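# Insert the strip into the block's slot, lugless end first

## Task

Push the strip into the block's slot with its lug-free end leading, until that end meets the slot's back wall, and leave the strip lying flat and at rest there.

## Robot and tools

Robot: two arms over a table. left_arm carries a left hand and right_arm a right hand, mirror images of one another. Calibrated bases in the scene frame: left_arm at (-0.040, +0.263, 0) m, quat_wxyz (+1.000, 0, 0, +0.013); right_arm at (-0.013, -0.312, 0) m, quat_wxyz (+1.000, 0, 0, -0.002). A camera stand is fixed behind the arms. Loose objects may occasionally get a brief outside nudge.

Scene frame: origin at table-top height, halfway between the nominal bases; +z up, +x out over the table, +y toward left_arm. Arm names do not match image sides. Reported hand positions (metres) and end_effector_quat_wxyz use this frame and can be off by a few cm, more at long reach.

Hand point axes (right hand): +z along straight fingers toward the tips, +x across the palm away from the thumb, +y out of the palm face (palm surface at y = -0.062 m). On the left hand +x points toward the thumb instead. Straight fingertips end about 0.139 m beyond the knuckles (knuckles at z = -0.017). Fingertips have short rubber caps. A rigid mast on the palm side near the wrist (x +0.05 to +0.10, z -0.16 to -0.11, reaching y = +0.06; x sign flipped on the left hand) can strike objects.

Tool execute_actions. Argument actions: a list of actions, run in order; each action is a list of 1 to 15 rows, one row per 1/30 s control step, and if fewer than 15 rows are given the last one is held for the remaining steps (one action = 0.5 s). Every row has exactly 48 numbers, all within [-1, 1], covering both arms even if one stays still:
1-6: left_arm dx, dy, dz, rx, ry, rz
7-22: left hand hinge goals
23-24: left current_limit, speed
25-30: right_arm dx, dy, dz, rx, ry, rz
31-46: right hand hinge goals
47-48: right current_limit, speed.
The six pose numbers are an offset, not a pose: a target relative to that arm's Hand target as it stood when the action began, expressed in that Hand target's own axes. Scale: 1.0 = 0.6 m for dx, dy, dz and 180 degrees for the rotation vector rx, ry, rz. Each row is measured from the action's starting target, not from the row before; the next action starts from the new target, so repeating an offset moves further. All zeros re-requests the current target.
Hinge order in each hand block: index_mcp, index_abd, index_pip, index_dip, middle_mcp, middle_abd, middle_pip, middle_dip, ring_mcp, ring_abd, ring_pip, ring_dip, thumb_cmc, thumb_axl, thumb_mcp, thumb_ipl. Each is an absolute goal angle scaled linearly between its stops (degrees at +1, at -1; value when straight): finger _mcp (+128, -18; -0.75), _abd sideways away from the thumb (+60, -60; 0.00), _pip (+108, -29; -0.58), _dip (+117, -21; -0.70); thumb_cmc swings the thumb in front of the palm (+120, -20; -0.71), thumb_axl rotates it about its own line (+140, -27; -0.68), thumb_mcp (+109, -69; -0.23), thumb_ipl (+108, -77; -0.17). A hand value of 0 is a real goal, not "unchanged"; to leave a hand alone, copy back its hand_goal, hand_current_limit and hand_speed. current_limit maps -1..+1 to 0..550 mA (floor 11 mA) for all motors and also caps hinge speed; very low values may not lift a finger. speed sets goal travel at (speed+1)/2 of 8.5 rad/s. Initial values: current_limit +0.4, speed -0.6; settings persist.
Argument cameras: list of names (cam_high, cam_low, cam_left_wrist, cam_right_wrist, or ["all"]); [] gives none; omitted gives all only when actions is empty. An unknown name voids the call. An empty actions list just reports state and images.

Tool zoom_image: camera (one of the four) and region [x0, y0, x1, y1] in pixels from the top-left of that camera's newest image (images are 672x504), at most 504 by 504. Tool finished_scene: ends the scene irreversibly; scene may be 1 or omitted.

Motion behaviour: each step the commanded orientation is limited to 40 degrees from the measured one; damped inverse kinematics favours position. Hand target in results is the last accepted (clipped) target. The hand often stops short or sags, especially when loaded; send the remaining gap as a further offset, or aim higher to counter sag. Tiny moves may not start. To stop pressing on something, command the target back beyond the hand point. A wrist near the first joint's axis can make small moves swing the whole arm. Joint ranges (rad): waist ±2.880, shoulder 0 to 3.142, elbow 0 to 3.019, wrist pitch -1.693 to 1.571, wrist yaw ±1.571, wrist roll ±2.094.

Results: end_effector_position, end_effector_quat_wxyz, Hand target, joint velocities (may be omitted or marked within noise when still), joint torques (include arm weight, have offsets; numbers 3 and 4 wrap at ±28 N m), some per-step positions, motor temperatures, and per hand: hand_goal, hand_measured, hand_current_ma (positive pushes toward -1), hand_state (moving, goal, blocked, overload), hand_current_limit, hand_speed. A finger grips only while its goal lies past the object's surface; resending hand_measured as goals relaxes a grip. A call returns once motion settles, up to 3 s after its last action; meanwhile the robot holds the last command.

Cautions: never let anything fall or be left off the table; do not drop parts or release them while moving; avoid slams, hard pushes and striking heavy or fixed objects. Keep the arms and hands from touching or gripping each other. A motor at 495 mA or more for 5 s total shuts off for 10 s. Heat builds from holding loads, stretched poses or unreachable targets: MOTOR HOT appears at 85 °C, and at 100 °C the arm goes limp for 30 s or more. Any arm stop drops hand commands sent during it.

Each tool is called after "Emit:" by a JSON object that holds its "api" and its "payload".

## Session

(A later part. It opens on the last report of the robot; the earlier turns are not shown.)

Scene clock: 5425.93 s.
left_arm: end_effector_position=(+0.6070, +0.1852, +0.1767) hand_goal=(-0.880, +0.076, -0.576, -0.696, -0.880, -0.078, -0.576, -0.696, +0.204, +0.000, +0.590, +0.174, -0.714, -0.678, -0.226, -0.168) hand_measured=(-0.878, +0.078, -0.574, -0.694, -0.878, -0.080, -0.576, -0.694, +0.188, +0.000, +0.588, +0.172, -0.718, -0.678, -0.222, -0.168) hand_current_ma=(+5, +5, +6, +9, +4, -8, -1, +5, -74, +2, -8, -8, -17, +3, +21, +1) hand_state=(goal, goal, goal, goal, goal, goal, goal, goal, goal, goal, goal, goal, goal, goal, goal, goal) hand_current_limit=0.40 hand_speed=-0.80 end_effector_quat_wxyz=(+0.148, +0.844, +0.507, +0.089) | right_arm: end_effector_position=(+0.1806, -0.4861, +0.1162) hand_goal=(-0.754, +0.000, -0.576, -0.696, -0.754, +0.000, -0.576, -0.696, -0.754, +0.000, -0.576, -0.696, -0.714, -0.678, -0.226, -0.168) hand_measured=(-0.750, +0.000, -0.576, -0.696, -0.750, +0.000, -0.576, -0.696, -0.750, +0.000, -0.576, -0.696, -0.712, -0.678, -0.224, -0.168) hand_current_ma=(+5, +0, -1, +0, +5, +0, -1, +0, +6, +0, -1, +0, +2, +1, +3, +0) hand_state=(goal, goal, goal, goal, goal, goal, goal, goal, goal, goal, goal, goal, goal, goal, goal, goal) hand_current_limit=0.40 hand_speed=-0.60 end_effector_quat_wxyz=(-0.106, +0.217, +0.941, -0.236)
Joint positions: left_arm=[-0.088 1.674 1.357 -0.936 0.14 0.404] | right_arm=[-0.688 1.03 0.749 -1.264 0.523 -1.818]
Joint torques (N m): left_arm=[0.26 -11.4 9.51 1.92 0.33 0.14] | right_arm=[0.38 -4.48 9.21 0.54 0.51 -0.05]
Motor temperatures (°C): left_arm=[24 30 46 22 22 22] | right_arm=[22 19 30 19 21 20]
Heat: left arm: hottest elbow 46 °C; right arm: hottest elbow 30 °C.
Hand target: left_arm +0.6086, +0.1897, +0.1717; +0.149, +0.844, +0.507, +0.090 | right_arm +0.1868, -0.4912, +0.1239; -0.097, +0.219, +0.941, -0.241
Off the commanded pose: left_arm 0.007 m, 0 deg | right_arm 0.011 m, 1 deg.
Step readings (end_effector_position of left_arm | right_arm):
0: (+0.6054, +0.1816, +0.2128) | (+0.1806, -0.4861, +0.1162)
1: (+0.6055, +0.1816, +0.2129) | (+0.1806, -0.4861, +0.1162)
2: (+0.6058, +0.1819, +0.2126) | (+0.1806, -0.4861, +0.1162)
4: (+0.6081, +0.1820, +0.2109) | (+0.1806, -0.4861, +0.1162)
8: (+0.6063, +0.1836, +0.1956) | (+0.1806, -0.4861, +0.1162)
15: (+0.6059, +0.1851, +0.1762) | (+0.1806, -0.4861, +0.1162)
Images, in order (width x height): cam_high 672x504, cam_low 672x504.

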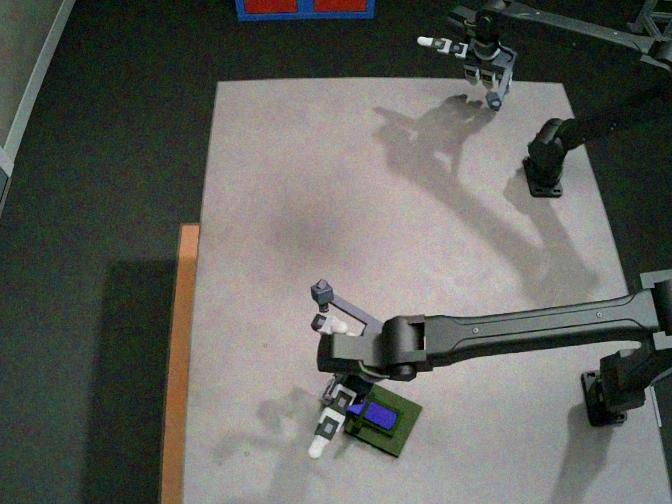

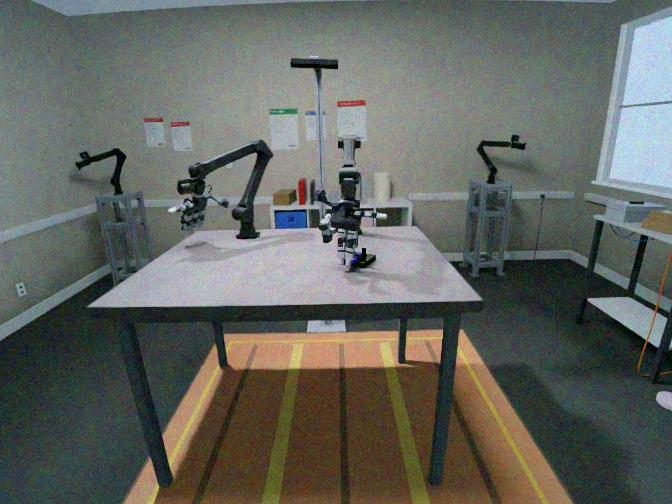

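Emit:
{"api": "execute_actions", "payload": {"actions": [[[0,-0.005,-0.0018,0,0,0,-0.88,0.077,-0.576,-0.696,-0.88,-0.077,-0.576,-0.696,0.205,0,0.59,0.174,-0.714,-0.678,-0.226,-0.168,0.4,-0.8,0,0,0,0,0,0,-0.754,0,-0.576,-0.696,-0.754,0,-0.576,-0.696,-0.754,0,-0.576,-0.696,-0.714,-0.678,-0.226,-0.168,0.4,-0.6],[0,-0.01,-0.0036,0,0,0,-0.88,0.077,-0.576,-0.696,-0.88,-0.077,-0.576,-0.696,0.205,0,0.59,0.174,-0.714,-0.678,-0.226,-0.168,0.4,-0.8,0,0,0,0,0,0,-0.754,0,-0.576,-0.696,-0.754,0,-0.576,-0.696,-0.754,0,-0.576,-0.696,-0.714,-0.678,-0.226,-0.168,0.4,-0.6],[0,-0.0165,-0.0035,0,0,0,-0.88,0.077,-0.576,-0.696,-0.88,-0.077,-0.576,-0.696,0.205,0,0.59,0.174,-0.714,-0.678,-0.226,-0.168,0.4,-0.8,0,0,0,0,0,0,-0.754,0,-0.576,-0.696,-0.754,0,-0.576,-0.696,-0.754,0,-0.576,-0.696,-0.714,-0.678,-0.226,-0.168,0.4,-0.6]],[[0,0,0,0,0,0,-0.91,0.077,-0.576,-0.696,-0.91,-0.077,-0.576,-0.696,0.205,0,0.59,0.174,-0.714,-0.678,-0.226,-0.168,0.4,-0.9,0,0,0,0,0,0,-0.754,0,-0.576,-0.696,-0.754,0,-0.576,-0.696,-0.754,0,-0.576,-0.696,-0.714,-0.678,-0.226,-0.168,0.4,-0.6]]], "cameras": ["cam_low","cam_high"]}}

Emit:
{"api": "zoom_image", "payload": {"camera": "cam_high", "region": [340, 390, 410, 450]}}

Emit:
{"api": "zoom_image", "payload": {"camera": "cam_low", "region": [338, 236, 380, 270]}}

Scene clock: 5448.33 s.
left_arm: end_effector_position=(+0.6002, +0.1905, +0.1637) hand_goal=(-0.910, +0.076, -0.576, -0.696, -0.910, -0.078, -0.576, -0.696, +0.204, +0.000, +0.590, +0.174, -0.714, -0.678, -0.226, -0.168) hand_measured=(-0.908, +0.078, -0.574, -0.694, -0.908, -0.080, -0.576, -0.694, +0.188, +0.000, +0.588, +0.172, -0.718, -0.678, -0.222, -0.168) hand_current_ma=(+11, +5, +6, +9, +9, -8, -1, +5, -74, +2, -8, -8, -17, +3, +21, +1) hand_state=(goal, goal, goal, goal, goal, goal, goal, goal, goal, goal, goal, goal, goal, goal, goal, goal) hand_current_limit=0.40 hand_speed=-0.90 end_effector_quat_wxyz=(+0.143, +0.844, +0.510, +0.082) | right_arm: end_effector_position=(+0.1806, -0.4861, +0.1162) hand_goal=(-0.754, +0.000, -0.576, -0.696, -0.754, +0.000, -0.576, -0.696, -0.754, +0.000, -0.576, -0.696, -0.714, -0.678, -0.226, -0.168) hand_measured=(-0.750, +0.000, -0.576, -0.696, -0.750, +0.000, -0.576, -0.696, -0.750, +0.000, -0.576, -0.696, -0.712, -0.678, -0.224, -0.168) hand_current_ma=(+5, +0, -1, +0, +5, +0, -1, +0, +6, +0, -1, +0, +2, +1, +3, +0) hand_state=(goal, goal, goal, goal, goal, goal, goal, goal, goal, goal, goal, goal, goal, goal, goal, goal) hand_current_limit=0.40 hand_speed=-0.60 end_effector_quat_wxyz=(-0.106, +0.217, +0.941, -0.236)
Joint positions: left_arm=[-0.079 1.674 1.329 -0.926 0.143 0.408] | right_arm=[-0.688 1.03 0.749 -1.264 0.523 -1.818]
Joint torques (N m): left_arm=[0.15 -12.86 9.1 1.91 0.33 0.16] | right_arm=[0.38 -4.42 9.21 0.54 0.51 -0.05]
Heat: left arm: hottest elbow 45 °C; right arm: hottest elbow 30 °C.
Hand target: left_arm +0.5998, +0.1944, +0.1702; +0.149, +0.844, +0.507, +0.090 | right_arm +0.1868, -0.4912, +0.1239; -0.097, +0.219, +0.941, -0.241
Off the commanded pose: left_arm 0.008 m, 1 deg | right_arm 0.011 m, 1 deg.
Step readings (end_effector_position of left_arm | right_arm):
0: (+0.6070, +0.1852, +0.1767) | (+0.1806, -0.4861, +0.1162)
1: (+0.6070, +0.1852, +0.1767) | (+0.1806, -0.4861, +0.1162)
2: (+0.6071, +0.1852, +0.1768) | (+0.1806, -0.4861, +0.1162)
4: (+0.6068, +0.1860, +0.1759) | (+0.1806, -0.4861, +0.1162)
8: (+0.6030, +0.1879, +0.1687) | (+0.1806, -0.4861, +0.1162)
15: (+0.5998, +0.1903, +0.1635) | (+0.1806, -0.4861, +0.1162)
16: (+0.6000, +0.1906, +0.1636) | (+0.1806, -0.4861, +0.1162)
17: (+0.6001, +0.1906, +0.1636) | (+0.1806, -0.4861, +0.1162)
19: (+0.6002, +0.1905, +0.1637) | (+0.1806, -0.4861, +0.1162)
23: (+0.6002, +0.1905, +0.1637) | (+0.1806, -0.4861, +0.1162)
30: (+0.6002, +0.1905, +0.1637) | (+0.1806, -0.4861, +0.1162)
Images, in order (width x height): cam_high 672x504, cam_low 672x504.

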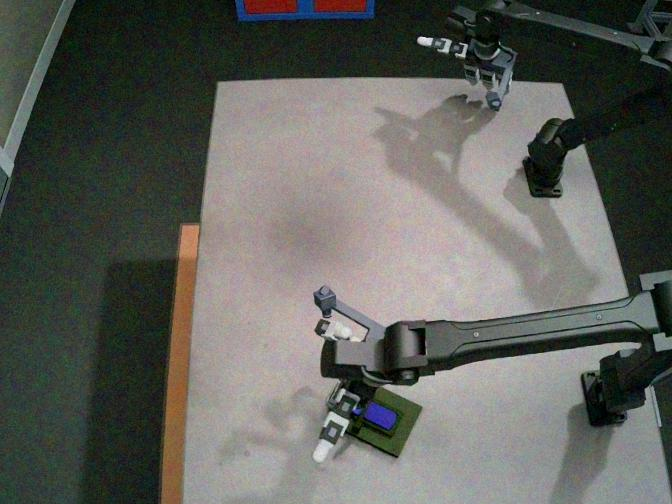

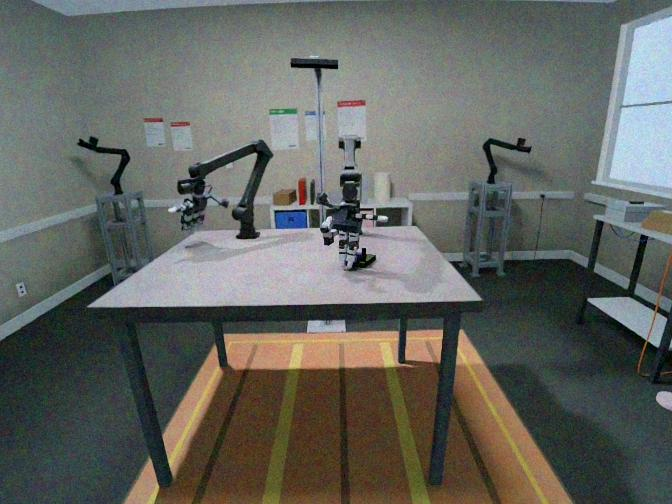

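Scaled by 7.200.

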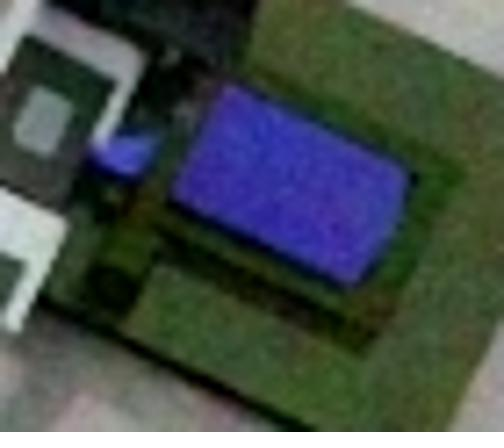

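Scaled by 12.000.

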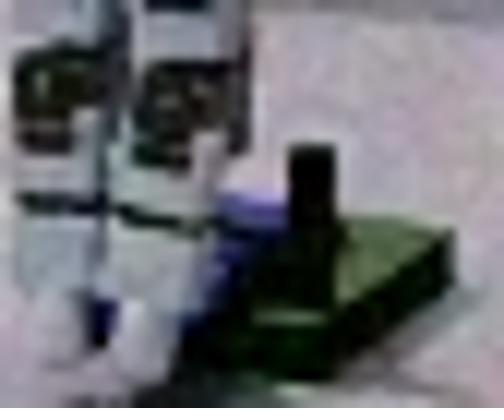

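Emit:
{"api": "execute_actions", "payload": {"actions": [[[0,0,0,0,0,0,-0.94,0.077,-0.576,-0.696,-0.94,-0.077,-0.576,-0.696,0.205,0,0.59,0.174,-0.714,-0.678,-0.226,-0.168,0.4,-0.9,0,0,0,0,0,0,-0.754,0,-0.576,-0.696,-0.754,0,-0.576,-0.696,-0.754,0,-0.576,-0.696,-0.714,-0.678,-0.226,-0.168,0.4,-0.6]]], "cameras": ["cam_low","cam_high"]}}

Emit:
{"api": "zoom_image", "payload": {"camera": "cam_high", "region": [340, 390, 410, 450]}}

Emit:
{"api": "zoom_image", "payload": {"camera": "cam_low", "region": [338, 236, 380, 270]}}

Scene clock: 5493.33 s.
left_arm: end_effector_position=(+0.6007, +0.1901, +0.1642) hand_goal=(-0.940, +0.076, -0.576, -0.696, -0.940, -0.078, -0.576, -0.696, +0.204, +0.000, +0.590, +0.174, -0.714, -0.678, -0.226, -0.168) hand_measured=(-0.922, +0.078, -0.574, -0.694, -0.934, -0.080, -0.576, -0.694, +0.188, +0.000, +0.588, +0.172, -0.718, -0.678, -0.222, -0.168) hand_current_ma=(+81, +5, +6, +9, +29, -8, +0, +5, -74, +2, -8, -8, -17, +3, +21, +1) hand_state=(goal, goal, goal, goal, goal, goal, goal, goal, goal, goal, goal, goal, goal, goal, goal, goal) hand_current_limit=0.40 hand_speed=-0.90 end_effector_quat_wxyz=(+0.144, +0.844, +0.509, +0.083) | right_arm: end_effector_position=(+0.1806, -0.4861, +0.1162) hand_goal=(-0.754, +0.000, -0.576, -0.696, -0.754, +0.000, -0.576, -0.696, -0.754, +0.000, -0.576, -0.696, -0.714, -0.678, -0.226, -0.168) hand_measured=(-0.750, +0.000, -0.576, -0.696, -0.750, +0.000, -0.576, -0.696, -0.750, +0.000, -0.576, -0.696, -0.712, -0.678, -0.224, -0.168) hand_current_ma=(+5, +0, -1, +0, +5, +0, -1, +0, +6, +0, -1, +0, +2, +1, +3, +0) hand_state=(goal, goal, goal, goal, goal, goal, goal, goal, goal, goal, goal, goal, goal, goal, goal, goal) hand_current_limit=0.40 hand_speed=-0.60 end_effector_quat_wxyz=(-0.106, +0.217, +0.941, -0.236)
Joint positions: left_arm=[-0.079 1.674 1.329 -0.923 0.144 0.41] | right_arm=[-0.688 1.03 0.749 -1.264 0.523 -1.818]
Joint torques (N m): left_arm=[0.03 -12.92 9.16 1.73 0.28 0.15] | right_arm=[0.38 -4.42 9.22 0.55 0.51 -0.04]
Heat: left arm: hottest elbow 43 °C; right arm: hottest elbow 30 °C.
Hand target: left_arm +0.5998, +0.1944, +0.1702; +0.149, +0.844, +0.507, +0.090 | right_arm +0.1868, -0.4912, +0.1239; -0.097, +0.219, +0.941, -0.241
Off the commanded pose: left_arm 0.007 m, 1 deg | right_arm 0.011 m, 1 deg.
Step readings (end_effector_position of left_arm | right_arm):
0: (+0.6002, +0.1905, +0.1637) | (+0.1806, -0.4861, +0.1162)
1: (+0.6002, +0.1905, +0.1637) | (+0.1806, -0.4861, +0.1162)
2: (+0.6002, +0.1904, +0.1637) | (+0.1806, -0.4861, +0.1162)
4: (+0.6006, +0.1902, +0.1641) | (+0.1806, -0.4861, +0.1162)
8: (+0.6008, +0.1901, +0.1642) | (+0.1806, -0.4861, +0.1162)
15: (+0.6007, +0.1901, +0.1642) | (+0.1806, -0.4861, +0.1162)
Images, in order (width x height): cam_high 672x504, cam_low 672x504.

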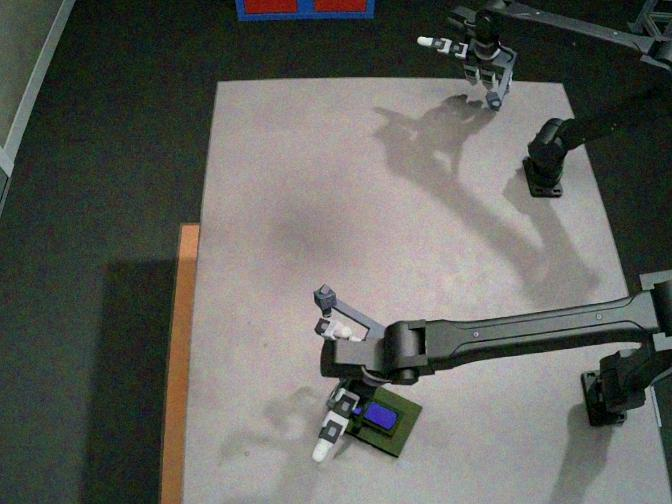

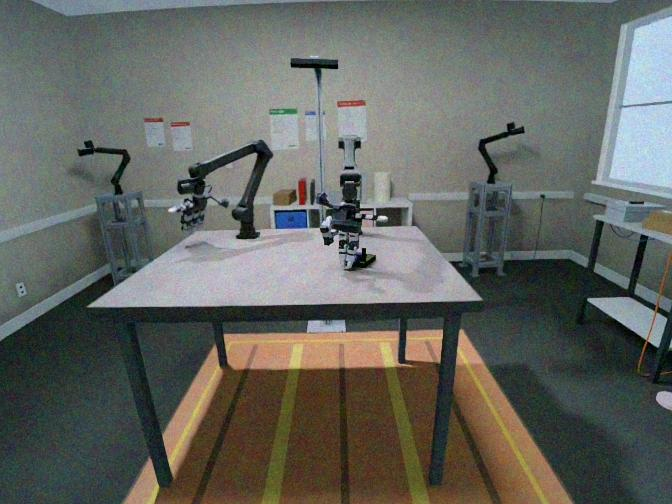

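Scaled by 7.200.

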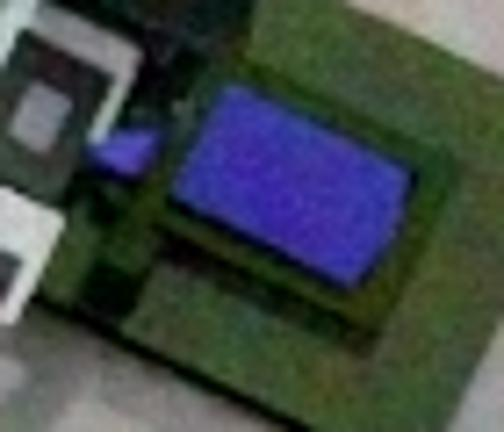

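Scaled by 12.000.

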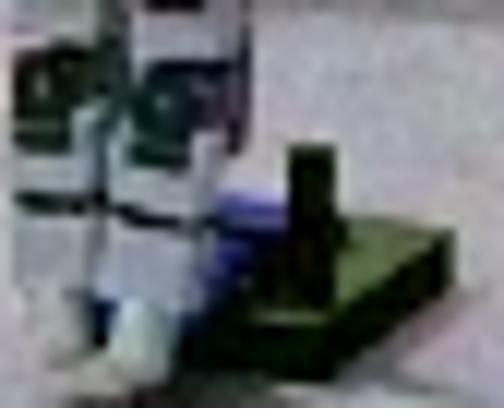

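Emit:
{"api": "execute_actions", "payload": {"actions": [[[0,0,0,0,0,0,-0.965,0.077,-0.576,-0.696,-0.96,-0.077,-0.576,-0.696,0.205,0,0.59,0.174,-0.714,-0.678,-0.226,-0.168,0.4,-0.9,0,0,0,0,0,0,-0.754,0,-0.576,-0.696,-0.754,0,-0.576,-0.696,-0.754,0,-0.576,-0.696,-0.714,-0.678,-0.226,-0.168,0.4,-0.6]]], "cameras": ["cam_high","cam_low"]}}

Emit:
{"api": "zoom_image", "payload": {"camera": "cam_high", "region": [340, 390, 410, 450]}}

Emit:
{"api": "zoom_image", "payload": {"camera": "cam_low", "region": [338, 236, 380, 270]}}

Scene clock: 5532.10 s.
left_arm: end_effector_position=(+0.6015, +0.1897, +0.1649) hand_goal=(-0.966, +0.076, -0.576, -0.696, -0.960, -0.078, -0.576, -0.696, +0.204, +0.000, +0.590, +0.174, -0.714, -0.678, -0.226, -0.168) hand_measured=(-0.934, +0.078, -0.572, -0.694, -0.944, -0.080, -0.574, -0.694, +0.188, +0.000, +0.588, +0.172, -0.718, -0.678, -0.222, -0.168) hand_current_ma=(+147, +5, +15, +9, +70, -8, +4, +5, -74, +2, -8, -8, -17, +3, +21, +1) hand_state=(blocked, goal, goal, goal, goal, goal, goal, goal, goal, goal, goal, goal, goal, goal, goal, goal) hand_current_limit=0.40 hand_speed=-0.90 end_effector_quat_wxyz=(+0.146, +0.845, +0.508, +0.084) | right_arm: end_effector_position=(+0.1806, -0.4861, +0.1162) hand_goal=(-0.754, +0.000, -0.576, -0.696, -0.754, +0.000, -0.576, -0.696, -0.754, +0.000, -0.576, -0.696, -0.714, -0.678, -0.226, -0.168) hand_measured=(-0.750, +0.000, -0.576, -0.696, -0.750, +0.000, -0.576, -0.696, -0.750, +0.000, -0.576, -0.696, -0.712, -0.678, -0.224, -0.168) hand_current_ma=(+5, +0, -1, +0, +5, +0, -1, +0, +6, +0, -1, +0, +2, +1, +3, +0) hand_state=(goal, goal, goal, goal, goal, goal, goal, goal, goal, goal, goal, goal, goal, goal, goal, goal) hand_current_limit=0.40 hand_speed=-0.60 end_effector_quat_wxyz=(-0.106, +0.217, +0.941, -0.236)
Joint positions: left_arm=[-0.079 1.674 1.329 -0.919 0.146 0.411] | right_arm=[-0.688 1.03 0.749 -1.264 0.523 -1.818]
Joint torques (N m): left_arm=[0.21 -12.75 9.13 1.58 0.23 0.14] | right_arm=[0.32 -4.48 9.2 0.54 0.52 -0.04]
Heat: left arm: hottest elbow 43 °C; right arm: hottest elbow 30 °C.
Hand target: left_arm +0.5998, +0.1944, +0.1702; +0.149, +0.844, +0.507, +0.090 | right_arm +0.1868, -0.4912, +0.1239; -0.097, +0.219, +0.941, -0.241
Off the commanded pose: left_arm 0.007 m, 1 deg | right_arm 0.011 m, 1 deg.
Step readings (end_effector_position of left_arm | right_arm):
0: (+0.6007, +0.1901, +0.1642) | (+0.1806, -0.4861, +0.1162)
1: (+0.6007, +0.1901, +0.1642) | (+0.1806, -0.4861, +0.1162)
2: (+0.6009, +0.1900, +0.1644) | (+0.1806, -0.4861, +0.1162)
4: (+0.6013, +0.1898, +0.1648) | (+0.1806, -0.4861, +0.1162)
8: (+0.6015, +0.1897, +0.1649) | (+0.1806, -0.4861, +0.1162)
15: (+0.6015, +0.1897, +0.1649) | (+0.1806, -0.4861, +0.1162)
Images, in order (width x height): cam_high 672x504, cam_low 672x504.

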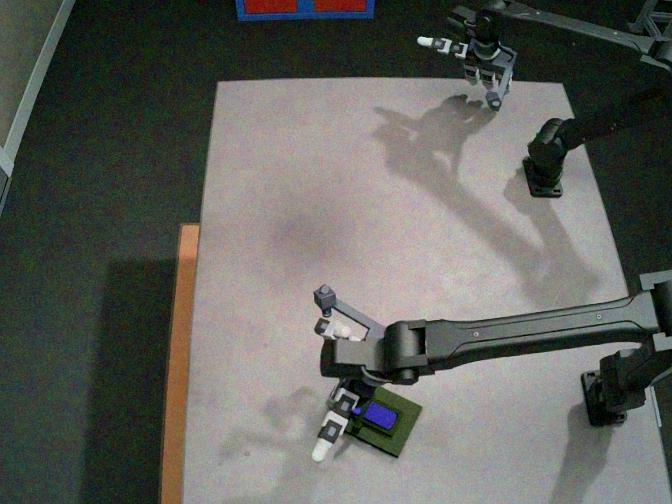

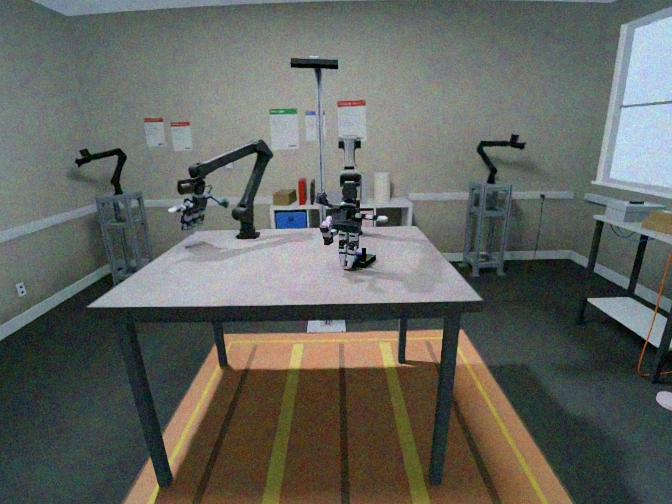

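Scaled by 7.200.

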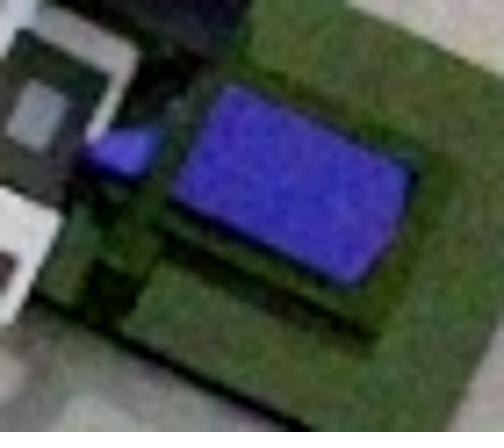

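Scaled by 12.000.

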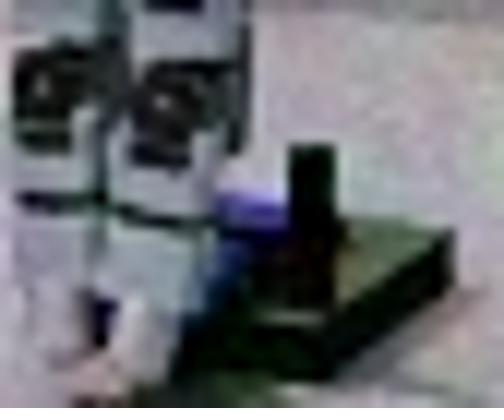

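Emit:
{"api": "execute_actions", "payload": {"actions": [[[0,0,0,0,0,0,-0.985,0.077,-0.576,-0.696,-0.985,-0.077,-0.576,-0.696,0.205,0,0.59,0.174,-0.714,-0.678,-0.226,-0.168,0.4,-0.9,0,0,0,0,0,0,-0.754,0,-0.576,-0.696,-0.754,0,-0.576,-0.696,-0.754,0,-0.576,-0.696,-0.714,-0.678,-0.226,-0.168,0.4,-0.6]]], "cameras": ["cam_high","cam_low"]}}

Emit:
{"api": "zoom_image", "payload": {"camera": "cam_high", "region": [340, 390, 410, 450]}}

Emit:
{"api": "zoom_image", "payload": {"camera": "cam_low", "region": [338, 236, 380, 270]}}

Scene clock: 5552.30 s.
left_arm: end_effector_position=(+0.6021, +0.1893, +0.1655) hand_goal=(-0.986, +0.076, -0.576, -0.696, -0.986, -0.078, -0.576, -0.696, +0.204, +0.000, +0.590, +0.174, -0.714, -0.678, -0.226, -0.168) hand_measured=(-0.946, +0.078, -0.570, -0.694, -0.958, -0.080, -0.572, -0.694, +0.188, +0.000, +0.588, +0.172, -0.718, -0.678, -0.222, -0.168) hand_current_ma=(+183, +5, +21, +9, +126, -7, +16, +5, -74, +2, -8, -8, -17, +3, +21, +1) hand_state=(blocked, goal, goal, goal, blocked, goal, goal, goal, goal, goal, goal, goal, goal, goal, goal, goal) hand_current_limit=0.40 hand_speed=-0.90 end_effector_quat_wxyz=(+0.148, +0.845, +0.507, +0.085) | right_arm: end_effector_position=(+0.1806, -0.4861, +0.1162) hand_goal=(-0.754, +0.000, -0.576, -0.696, -0.754, +0.000, -0.576, -0.696, -0.754, +0.000, -0.576, -0.696, -0.714, -0.678, -0.226, -0.168) hand_measured=(-0.750, +0.000, -0.576, -0.696, -0.750, +0.000, -0.576, -0.696, -0.750, +0.000, -0.576, -0.696, -0.712, -0.678, -0.224, -0.168) hand_current_ma=(+5, +0, -1, +0, +5, +0, -1, +0, +6, +0, -1, +0, +2, +1, +3, +0) hand_state=(goal, goal, goal, goal, goal, goal, goal, goal, goal, goal, goal, goal, goal, goal, goal, goal) hand_current_limit=0.40 hand_speed=-0.60 end_effector_quat_wxyz=(-0.106, +0.217, +0.941, -0.236)
Joint positions: left_arm=[-0.079 1.674 1.329 -0.916 0.147 0.412] | right_arm=[-0.688 1.03 0.749 -1.264 0.523 -1.818]
Joint torques (N m): left_arm=[0.09 -12.75 9.16 1.46 0.17 0.14] | right_arm=[0.32 -4.42 9.22 0.55 0.51 -0.05]
Heat: left arm: hottest elbow 42 °C; right arm: hottest elbow 30 °C.
Hand target: left_arm +0.5998, +0.1944, +0.1702; +0.149, +0.844, +0.507, +0.090 | right_arm +0.1868, -0.4912, +0.1239; -0.097, +0.219, +0.941, -0.241
Off the commanded pose: left_arm 0.007 m, 1 deg | right_arm 0.011 m, 1 deg.
Step readings (end_effector_position of left_arm | right_arm):
0: (+0.6015, +0.1897, +0.1649) | (+0.1806, -0.4861, +0.1162)
1: (+0.6015, +0.1897, +0.1649) | (+0.1806, -0.4861, +0.1162)
2: (+0.6016, +0.1896, +0.1650) | (+0.1806, -0.4861, +0.1162)
4: (+0.6020, +0.1895, +0.1654) | (+0.1806, -0.4861, +0.1162)
8: (+0.6021, +0.1894, +0.1655) | (+0.1806, -0.4861, +0.1162)
15: (+0.6021, +0.1894, +0.1655) | (+0.1806, -0.4861, +0.1162)
Images, in order (width x height): cam_high 672x504, cam_low 672x504.

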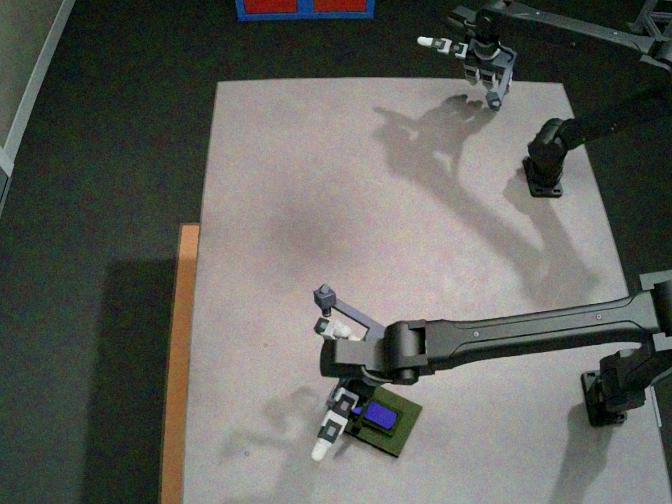

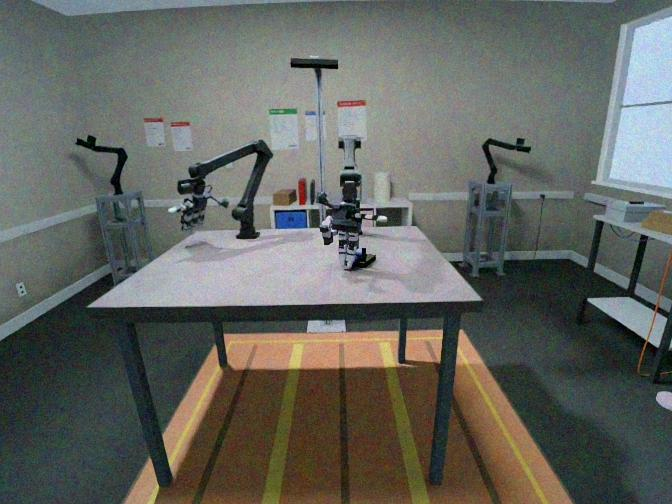

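Scaled by 7.200.

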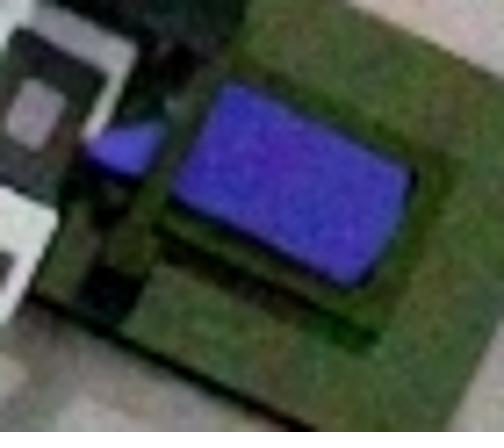

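Scaled by 12.000.

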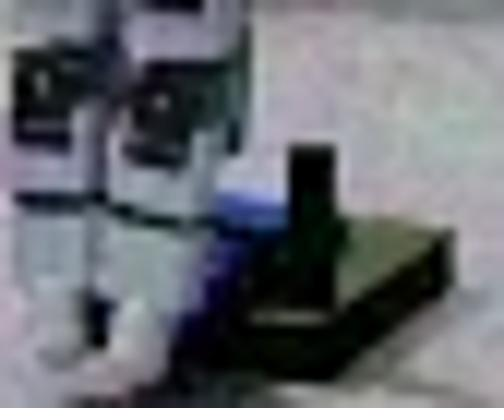

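Emit:
{"api": "zoom_image", "payload": {"camera": "cam_high", "region": [375, 400, 411, 444]}}

Emit:
{"api": "zoom_image", "payload": {"camera": "cam_high", "region": [340, 380, 430, 460]}}

Scaled by 11.455.

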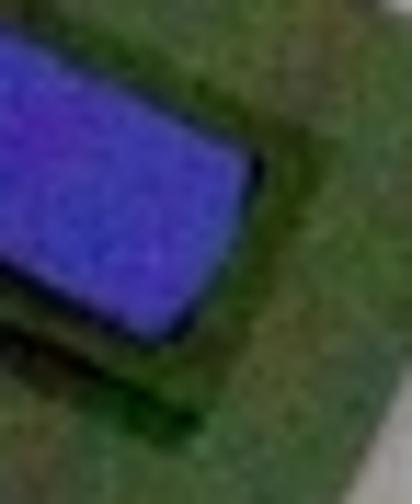

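Scaled by 5.600.

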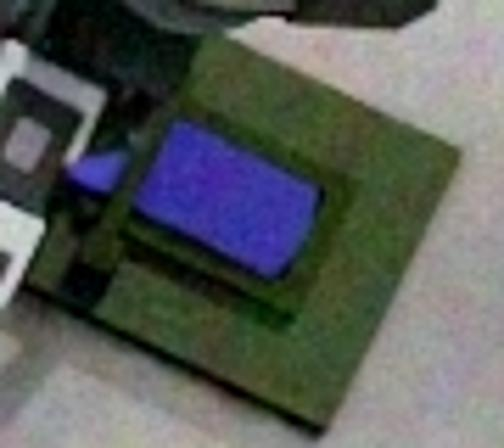

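Emit:
{"api": "execute_actions", "payload": {"actions": [[[0,-0.00627,-0.00228,0,0,0,-0.985,0.077,-0.576,-0.696,-0.985,-0.077,-0.576,-0.696,0.205,0,0.59,0.174,-0.714,-0.678,-0.226,-0.168,0.4,-0.9,0,0,0,0,0,0,-0.754,0,-0.576,-0.696,-0.754,0,-0.576,-0.696,-0.754,0,-0.576,-0.696,-0.714,-0.678,-0.226,-0.168,0.4,-0.6]]], "cameras": ["cam_high","cam_low"]}}

Emit:
{"api": "zoom_image", "payload": {"camera": "cam_high", "region": [340, 390, 410, 450]}}

Emit:
{"api": "zoom_image", "payload": {"camera": "cam_low", "region": [338, 236, 380, 270]}}

Scene clock: 5678.30 s.
left_arm: end_effector_position=(+0.6013, +0.1888, +0.1689) hand_goal=(-0.986, +0.076, -0.576, -0.696, -0.986, -0.078, -0.576, -0.696, +0.204, +0.000, +0.590, +0.174, -0.714, -0.678, -0.226, -0.168) hand_measured=(-0.954, +0.078, -0.568, -0.694, -0.964, -0.080, -0.570, -0.694, +0.188, +0.000, +0.588, +0.172, -0.718, -0.678, -0.222, -0.168) hand_current_ma=(+149, +5, +28, +9, +98, -7, +20, +5, -74, +2, -8, -8, -17, +3, +21, +1) hand_state=(blocked, goal, goal, goal, blocked, goal, goal, goal, goal, goal, goal, goal, goal, goal, goal, goal) hand_current_limit=0.40 hand_speed=-0.90 end_effector_quat_wxyz=(+0.150, +0.845, +0.505, +0.088) | right_arm: end_effector_position=(+0.1806, -0.4861, +0.1162) hand_goal=(-0.754, +0.000, -0.576, -0.696, -0.754, +0.000, -0.576, -0.696, -0.754, +0.000, -0.576, -0.696, -0.714, -0.678, -0.226, -0.168) hand_measured=(-0.750, +0.000, -0.576, -0.696, -0.750, +0.000, -0.576, -0.696, -0.750, +0.000, -0.576, -0.696, -0.712, -0.678, -0.224, -0.168) hand_current_ma=(+5, +0, -1, +0, +5, +0, -1, +0, +6, +0, -1, +0, +2, +1, +3, +0) hand_state=(goal, goal, goal, goal, goal, goal, goal, goal, goal, goal, goal, goal, goal, goal, goal, goal) hand_current_limit=0.40 hand_speed=-0.60 end_effector_quat_wxyz=(-0.106, +0.217, +0.941, -0.236)
Joint positions: left_arm=[-0.079 1.667 1.326 -0.912 0.149 0.415] | right_arm=[-0.688 1.03 0.749 -1.264 0.523 -1.818]
Joint torques (N m): left_arm=[0.56 -12.69 8.51 1.39 0.15 0.12] | right_arm=[0.26 -4.42 9.2 0.55 0.51 -0.04]
Heat: left arm: hottest elbow 42 °C; right arm: hottest elbow 30 °C.
Hand target: left_arm +0.5962, +0.1963, +0.1701; +0.149, +0.844, +0.507, +0.090 | right_arm +0.1868, -0.4912, +0.1239; -0.097, +0.219, +0.941, -0.241
Off the commanded pose: left_arm 0.009 m, 0 deg | right_arm 0.011 m, 1 deg.
Step readings (end_effector_position of left_arm | right_arm):
0: (+0.6021, +0.1893, +0.1655) | (+0.1806, -0.4861, +0.1162)
1: (+0.6021, +0.1893, +0.1655) | (+0.1806, -0.4861, +0.1162)
2: (+0.6021, +0.1893, +0.1655) | (+0.1806, -0.4861, +0.1162)
4: (+0.6021, +0.1893, +0.1657) | (+0.1806, -0.4861, +0.1162)
8: (+0.6020, +0.1891, +0.1677) | (+0.1806, -0.4861, +0.1162)
15: (+0.6019, +0.1891, +0.1701) | (+0.1806, -0.4861, +0.1162)
Images, in order (width x height): cam_high 672x504, cam_low 672x504.

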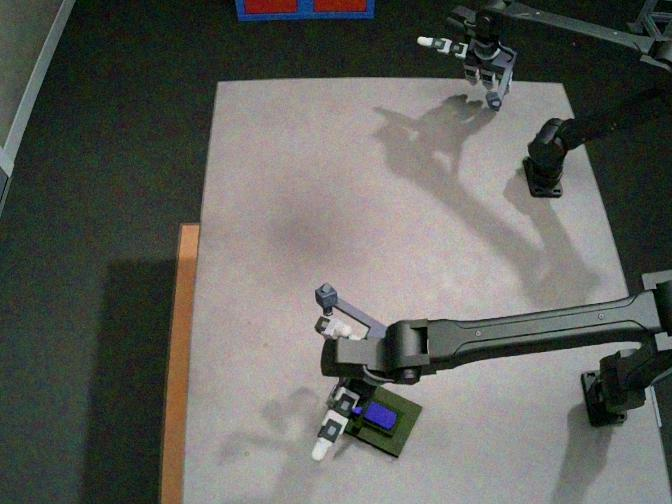

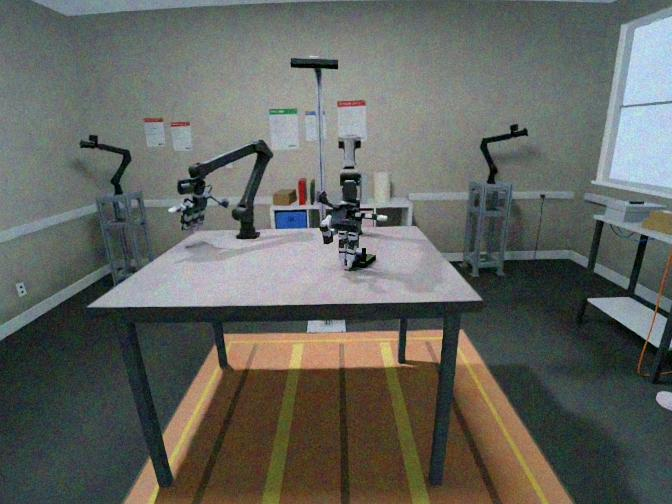

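Scaled by 7.200.

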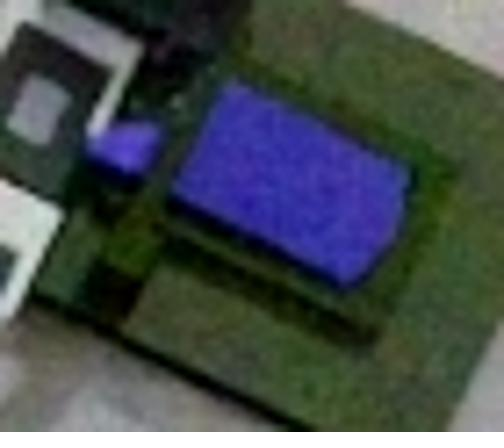

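Scaled by 12.000.

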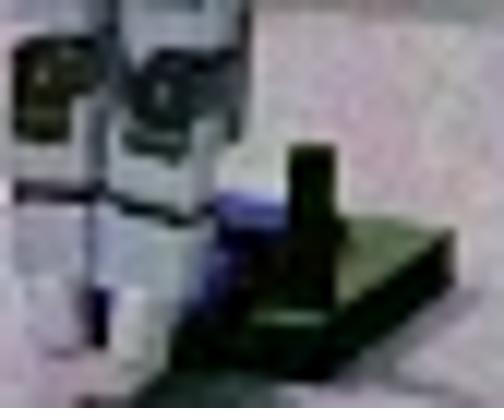

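Emit:
{"api": "execute_actions", "payload": {"actions": [[[0,-0.0074,0.00085,0,0,0,-0.985,0.077,-0.576,-0.696,-0.985,-0.077,-0.576,-0.696,0.205,0,0.59,0.174,-0.714,-0.678,-0.226,-0.168,0.4,-0.9,0,0,0,0,0,0,-0.754,0,-0.576,-0.696,-0.754,0,-0.576,-0.696,-0.754,0,-0.576,-0.696,-0.714,-0.678,-0.226,-0.168,0.4,-0.6]]], "cameras": ["cam_high","cam_low"]}}

Emit:
{"api": "zoom_image", "payload": {"camera": "cam_high", "region": [340, 390, 410, 450]}}

Emit:
{"api": "zoom_image", "payload": {"camera": "cam_low", "region": [338, 236, 380, 270]}}

Scene clock: 5693.43 s.
left_arm: end_effector_position=(+0.5993, +0.1881, +0.1696) hand_goal=(-0.986, +0.076, -0.576, -0.696, -0.986, -0.078, -0.576, -0.696, +0.204, +0.000, +0.590, +0.174, -0.714, -0.678, -0.226, -0.168) hand_measured=(-0.954, +0.078, -0.566, -0.694, -0.964, -0.080, -0.568, -0.694, +0.188, +0.000, +0.588, +0.172, -0.718, -0.678, -0.222, -0.168) hand_current_ma=(+149, +5, +41, +11, +98, -7, +32, +7, -74, +2, -8, -8, -17, +3, +21, +1) hand_state=(blocked, goal, goal, goal, blocked, goal, goal, goal, goal, goal, goal, goal, goal, goal, goal, goal) hand_current_limit=0.40 hand_speed=-0.90 end_effector_quat_wxyz=(+0.153, +0.846, +0.503, +0.091) | right_arm: end_effector_position=(+0.1806, -0.4861, +0.1162) hand_goal=(-0.754, +0.000, -0.576, -0.696, -0.754, +0.000, -0.576, -0.696, -0.754, +0.000, -0.576, -0.696, -0.714, -0.678, -0.226, -0.168) hand_measured=(-0.750, +0.000, -0.576, -0.696, -0.750, +0.000, -0.576, -0.696, -0.750, +0.000, -0.576, -0.696, -0.712, -0.678, -0.224, -0.168) hand_current_ma=(+5, +0, -1, +0, +5, +0, -1, +0, +6, +0, -1, +0, +2, +1, +3, +0) hand_state=(goal, goal, goal, goal, goal, goal, goal, goal, goal, goal, goal, goal, goal, goal, goal, goal) hand_current_limit=0.40 hand_speed=-0.60 end_effector_quat_wxyz=(-0.106, +0.217, +0.941, -0.236)
Joint positions: left_arm=[-0.079 1.659 1.314 -0.901 0.152 0.42] | right_arm=[-0.688 1.03 0.749 -1.264 0.523 -1.818]
Joint torques (N m): left_arm=[0.97 -12.81 8.28 1.24 0.11 0.1] | right_arm=[0.32 -4.37 9.21 0.54 0.51 -0.05]
Motor temperatures (°C): left_arm=[24 30 41 22 21 22] | right_arm=[22 19 30 19 21 20]
Heat: left arm: hottest elbow 41 °C; right arm: hottest elbow 30 °C.
Hand target: left_arm +0.5928, +0.1982, +0.1684; +0.149, +0.844, +0.507, +0.090 | right_arm +0.1868, -0.4912, +0.1239; -0.097, +0.219, +0.941, -0.241
Off the commanded pose: left_arm 0.012 m, 1 deg | right_arm 0.011 m, 1 deg.
Step readings (end_effector_position of left_arm | right_arm):
0: (+0.6013, +0.1888, +0.1689) | (+0.1806, -0.4861, +0.1162)
1: (+0.6013, +0.1888, +0.1689) | (+0.1806, -0.4861, +0.1162)
2: (+0.6012, +0.1888, +0.1690) | (+0.1806, -0.4861, +0.1162)
4: (+0.6006, +0.1886, +0.1687) | (+0.1806, -0.4861, +0.1162)
8: (+0.5996, +0.1882, +0.1688) | (+0.1806, -0.4861, +0.1162)
15: (+0.5993, +0.1881, +0.1695) | (+0.1806, -0.4861, +0.1162)
Images, in order (width x height): cam_high 672x504, cam_low 672x504.

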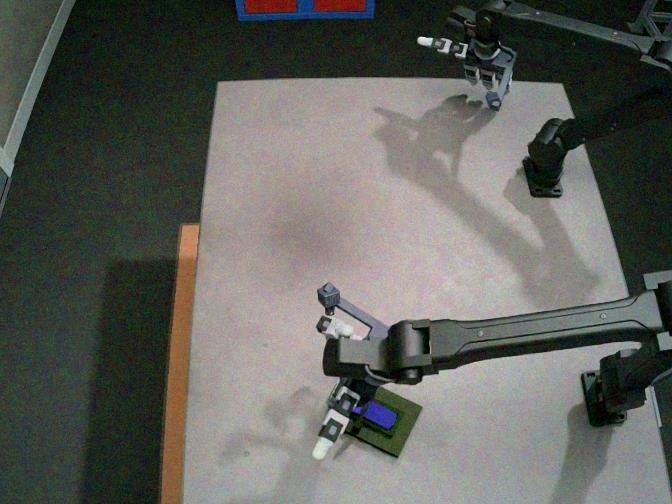

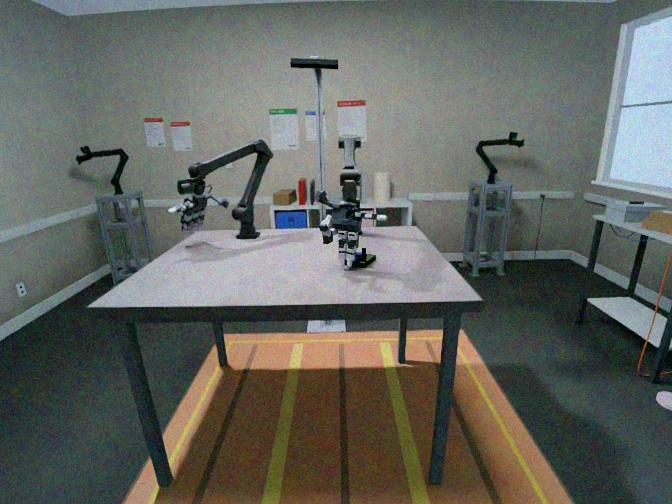

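Scaled by 7.200.

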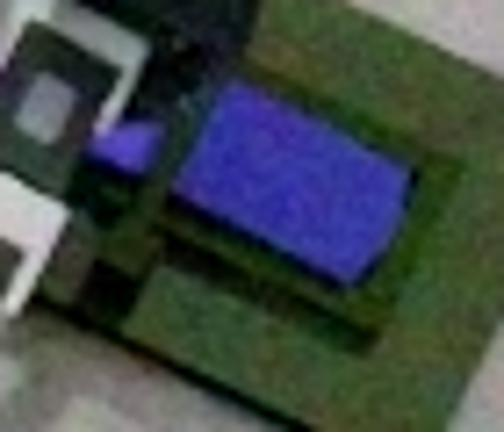

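Scaled by 12.000.

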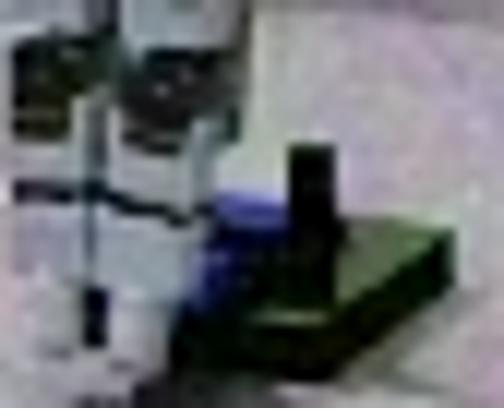

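Emit:
{"api": "execute_actions", "payload": {"actions": [[[0,-0.0074,0.00085,0,0,0,-0.985,0.077,-0.576,-0.696,-0.985,-0.077,-0.576,-0.696,0.205,0,0.59,0.174,-0.714,-0.678,-0.226,-0.168,0.4,-0.9,0,0,0,0,0,0,-0.754,0,-0.576,-0.696,-0.754,0,-0.576,-0.696,-0.754,0,-0.576,-0.696,-0.714,-0.678,-0.226,-0.168,0.4,-0.6]]], "cameras": ["cam_high","cam_low"]}}

Emit:
{"api": "zoom_image", "payload": {"camera": "cam_high", "region": [340, 390, 410, 450]}}

Emit:
{"api": "zoom_image", "payload": {"camera": "cam_low", "region": [338, 236, 380, 270]}}

Scene clock: 5714.83 s.
left_arm: end_effector_position=(+0.5972, +0.1876, +0.1701) hand_goal=(-0.986, +0.076, -0.576, -0.696, -0.986, -0.078, -0.576, -0.696, +0.204, +0.000, +0.590, +0.174, -0.714, -0.678, -0.226, -0.168) hand_measured=(-0.954, +0.078, -0.562, -0.692, -0.964, -0.080, -0.566, -0.692, +0.188, +0.000, +0.588, +0.172, -0.718, -0.678, -0.222, -0.168) hand_current_ma=(+150, +5, +54, +16, +98, -7, +44, +11, -74, +2, -8, -8, -17, +3, +21, +1) hand_state=(blocked, goal, goal, goal, blocked, goal, goal, goal, goal, goal, goal, goal, goal, goal, goal, goal) hand_current_limit=0.40 hand_speed=-0.90 end_effector_quat_wxyz=(+0.156, +0.847, +0.500, +0.093) | right_arm: end_effector_position=(+0.1806, -0.4861, +0.1162) hand_goal=(-0.754, +0.000, -0.576, -0.696, -0.754, +0.000, -0.576, -0.696, -0.754, +0.000, -0.576, -0.696, -0.714, -0.678, -0.226, -0.168) hand_measured=(-0.750, +0.000, -0.576, -0.696, -0.750, +0.000, -0.576, -0.696, -0.750, +0.000, -0.576, -0.696, -0.712, -0.678, -0.224, -0.168) hand_current_ma=(+5, +0, -1, +0, +5, +0, -1, +0, +6, +0, -1, +0, +2, +1, +3, +0) hand_state=(goal, goal, goal, goal, goal, goal, goal, goal, goal, goal, goal, goal, goal, goal, goal, goal) hand_current_limit=0.40 hand_speed=-0.60 end_effector_quat_wxyz=(-0.106, +0.217, +0.941, -0.236)
Joint positions: left_arm=[-0.079 1.651 1.302 -0.89 0.154 0.424] | right_arm=[-0.688 1.03 0.749 -1.264 0.523 -1.818]
Joint torques (N m): left_arm=[1.03 -12.51 8.08 1.06 0.05 0.11] | right_arm=[0.38 -4.37 9.2 0.54 0.51 -0.05]
Heat: left arm: hottest elbow 40 °C; right arm: hottest elbow 30 °C.
Hand target: left_arm +0.5892, +0.2001, +0.1661; +0.149, +0.844, +0.507, +0.090 | right_arm +0.1868, -0.4912, +0.1239; -0.097, +0.219, +0.941, -0.241
Off the commanded pose: left_arm 0.015 m, 1 deg | right_arm 0.011 m, 1 deg.
Step readings (end_effector_position of left_arm | right_arm):
0: (+0.5993, +0.1881, +0.1696) | (+0.1806, -0.4861, +0.1162)
1: (+0.5992, +0.1881, +0.1694) | (+0.1806, -0.4861, +0.1162)
2: (+0.5990, +0.1881, +0.1692) | (+0.1806, -0.4861, +0.1162)
4: (+0.5984, +0.1878, +0.1691) | (+0.1806, -0.4861, +0.1162)
8: (+0.5976, +0.1875, +0.1695) | (+0.1806, -0.4861, +0.1162)
15: (+0.5973, +0.1876, +0.1702) | (+0.1806, -0.4861, +0.1162)
Images, in order (width x height): cam_high 672x504, cam_low 672x504.

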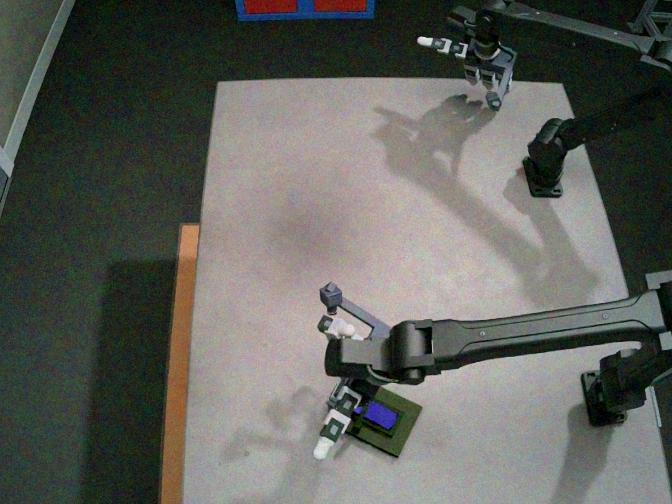

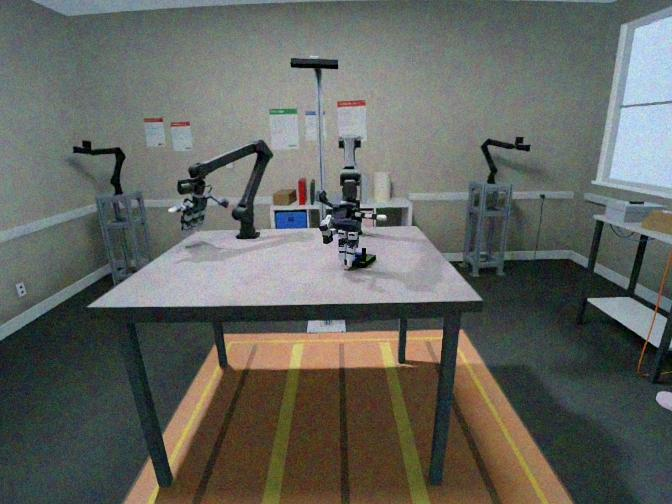

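Scaled by 7.200.

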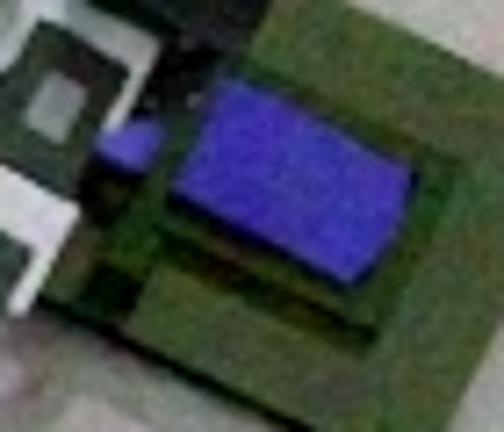

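Scaled by 12.000.

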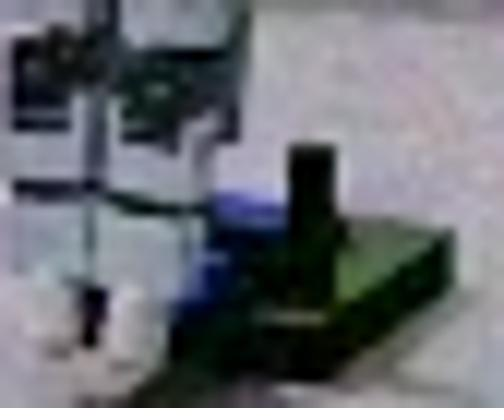

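Emit:
{"api": "execute_actions", "payload": {"actions": [], "cameras": ["cam_left_wrist","cam_high"]}}

Emit:
{"api": "zoom_image", "payload": {"camera": "cam_left_wrist", "region": [250, 0, 500, 180]}}

Scene clock: 5762.67 s.
left_arm: end_effector_position=(+0.5972, +0.1876, +0.1701) hand_goal=(-0.986, +0.076, -0.576, -0.696, -0.986, -0.078, -0.576, -0.696, +0.204, +0.000, +0.590, +0.174, -0.714, -0.678, -0.226, -0.168) hand_measured=(-0.954, +0.078, -0.562, -0.692, -0.964, -0.080, -0.566, -0.692, +0.188, +0.000, +0.588, +0.172, -0.718, -0.678, -0.222, -0.168) hand_current_ma=(+150, +5, +54, +16, +98, -7, +44, +11, -74, +2, -8, -8, -17, +3, +21, +1) hand_state=(blocked, goal, goal, goal, blocked, goal, goal, goal, goal, goal, goal, goal, goal, goal, goal, goal) hand_current_limit=0.40 hand_speed=-0.90 end_effector_quat_wxyz=(+0.156, +0.847, +0.500, +0.093) | right_arm: end_effector_position=(+0.1806, -0.4861, +0.1162) hand_goal=(-0.754, +0.000, -0.576, -0.696, -0.754, +0.000, -0.576, -0.696, -0.754, +0.000, -0.576, -0.696, -0.714, -0.678, -0.226, -0.168) hand_measured=(-0.750, +0.000, -0.576, -0.696, -0.750, +0.000, -0.576, -0.696, -0.750, +0.000, -0.576, -0.696, -0.712, -0.678, -0.224, -0.168) hand_current_ma=(+5, +0, -1, +0, +5, +0, -1, +0, +6, +0, -1, +0, +2, +1, +3, +0) hand_state=(goal, goal, goal, goal, goal, goal, goal, goal, goal, goal, goal, goal, goal, goal, goal, goal) hand_current_limit=0.40 hand_speed=-0.60 end_effector_quat_wxyz=(-0.106, +0.217, +0.941, -0.236)
Joint positions: left_arm=[-0.079 1.651 1.302 -0.89 0.154 0.424] | right_arm=[-0.688 1.03 0.749 -1.264 0.523 -1.818]
Joint velocities: left_arm=[-0.015 0.005 -0.007 0.002 -0.022 -0.154] | right_arm=[within noise]
Joint torques (N m): left_arm=[1.03 -12.4 8.08 1.07 0.05 0.1] | right_arm=[0.38 -4.37 9.22 0.57 0.51 -0.05]
Motor temperatures (°C): left_arm=[24 31 39 22 21 22] | right_arm=[22 19 30 19 21 20]
Heat: left arm: hottest elbow 39 °C; right arm: hottest elbow 30 °C.
Hand target: left_arm +0.5892, +0.2001, +0.1661; +0.149, +0.844, +0.507, +0.090 | right_arm +0.1868, -0.4912, +0.1239; -0.097, +0.219, +0.941, -0.241
Off the commanded pose: left_arm 0.015 m, 1 deg | right_arm 0.011 m, 1 deg.
Images, in order (width x height): cam_high 672x504, cam_left_wrist 672x504.

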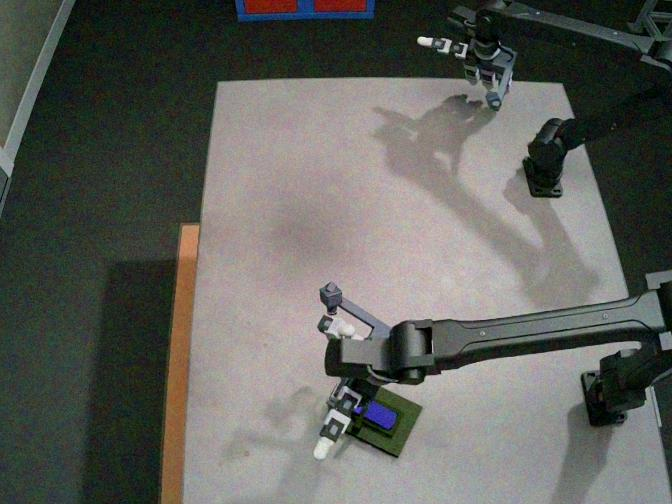

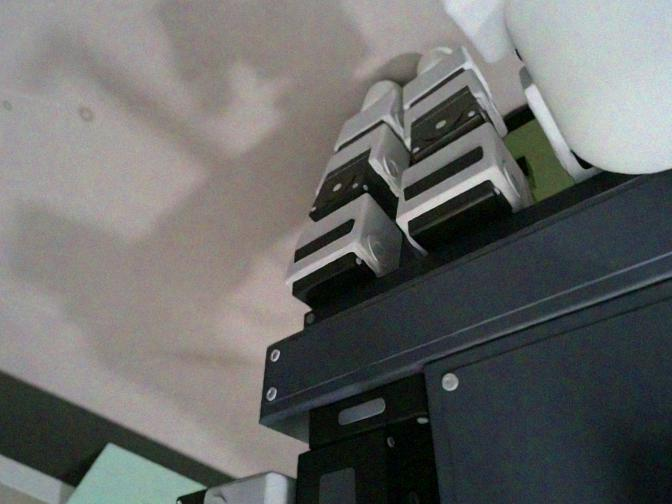

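Scaled by 2.016.

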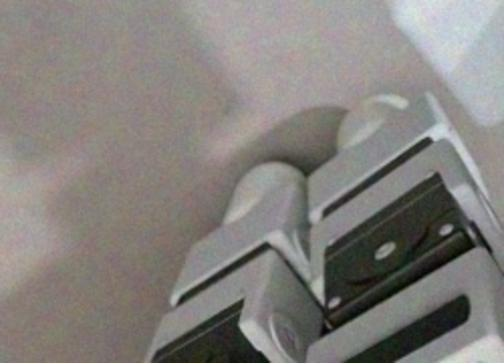

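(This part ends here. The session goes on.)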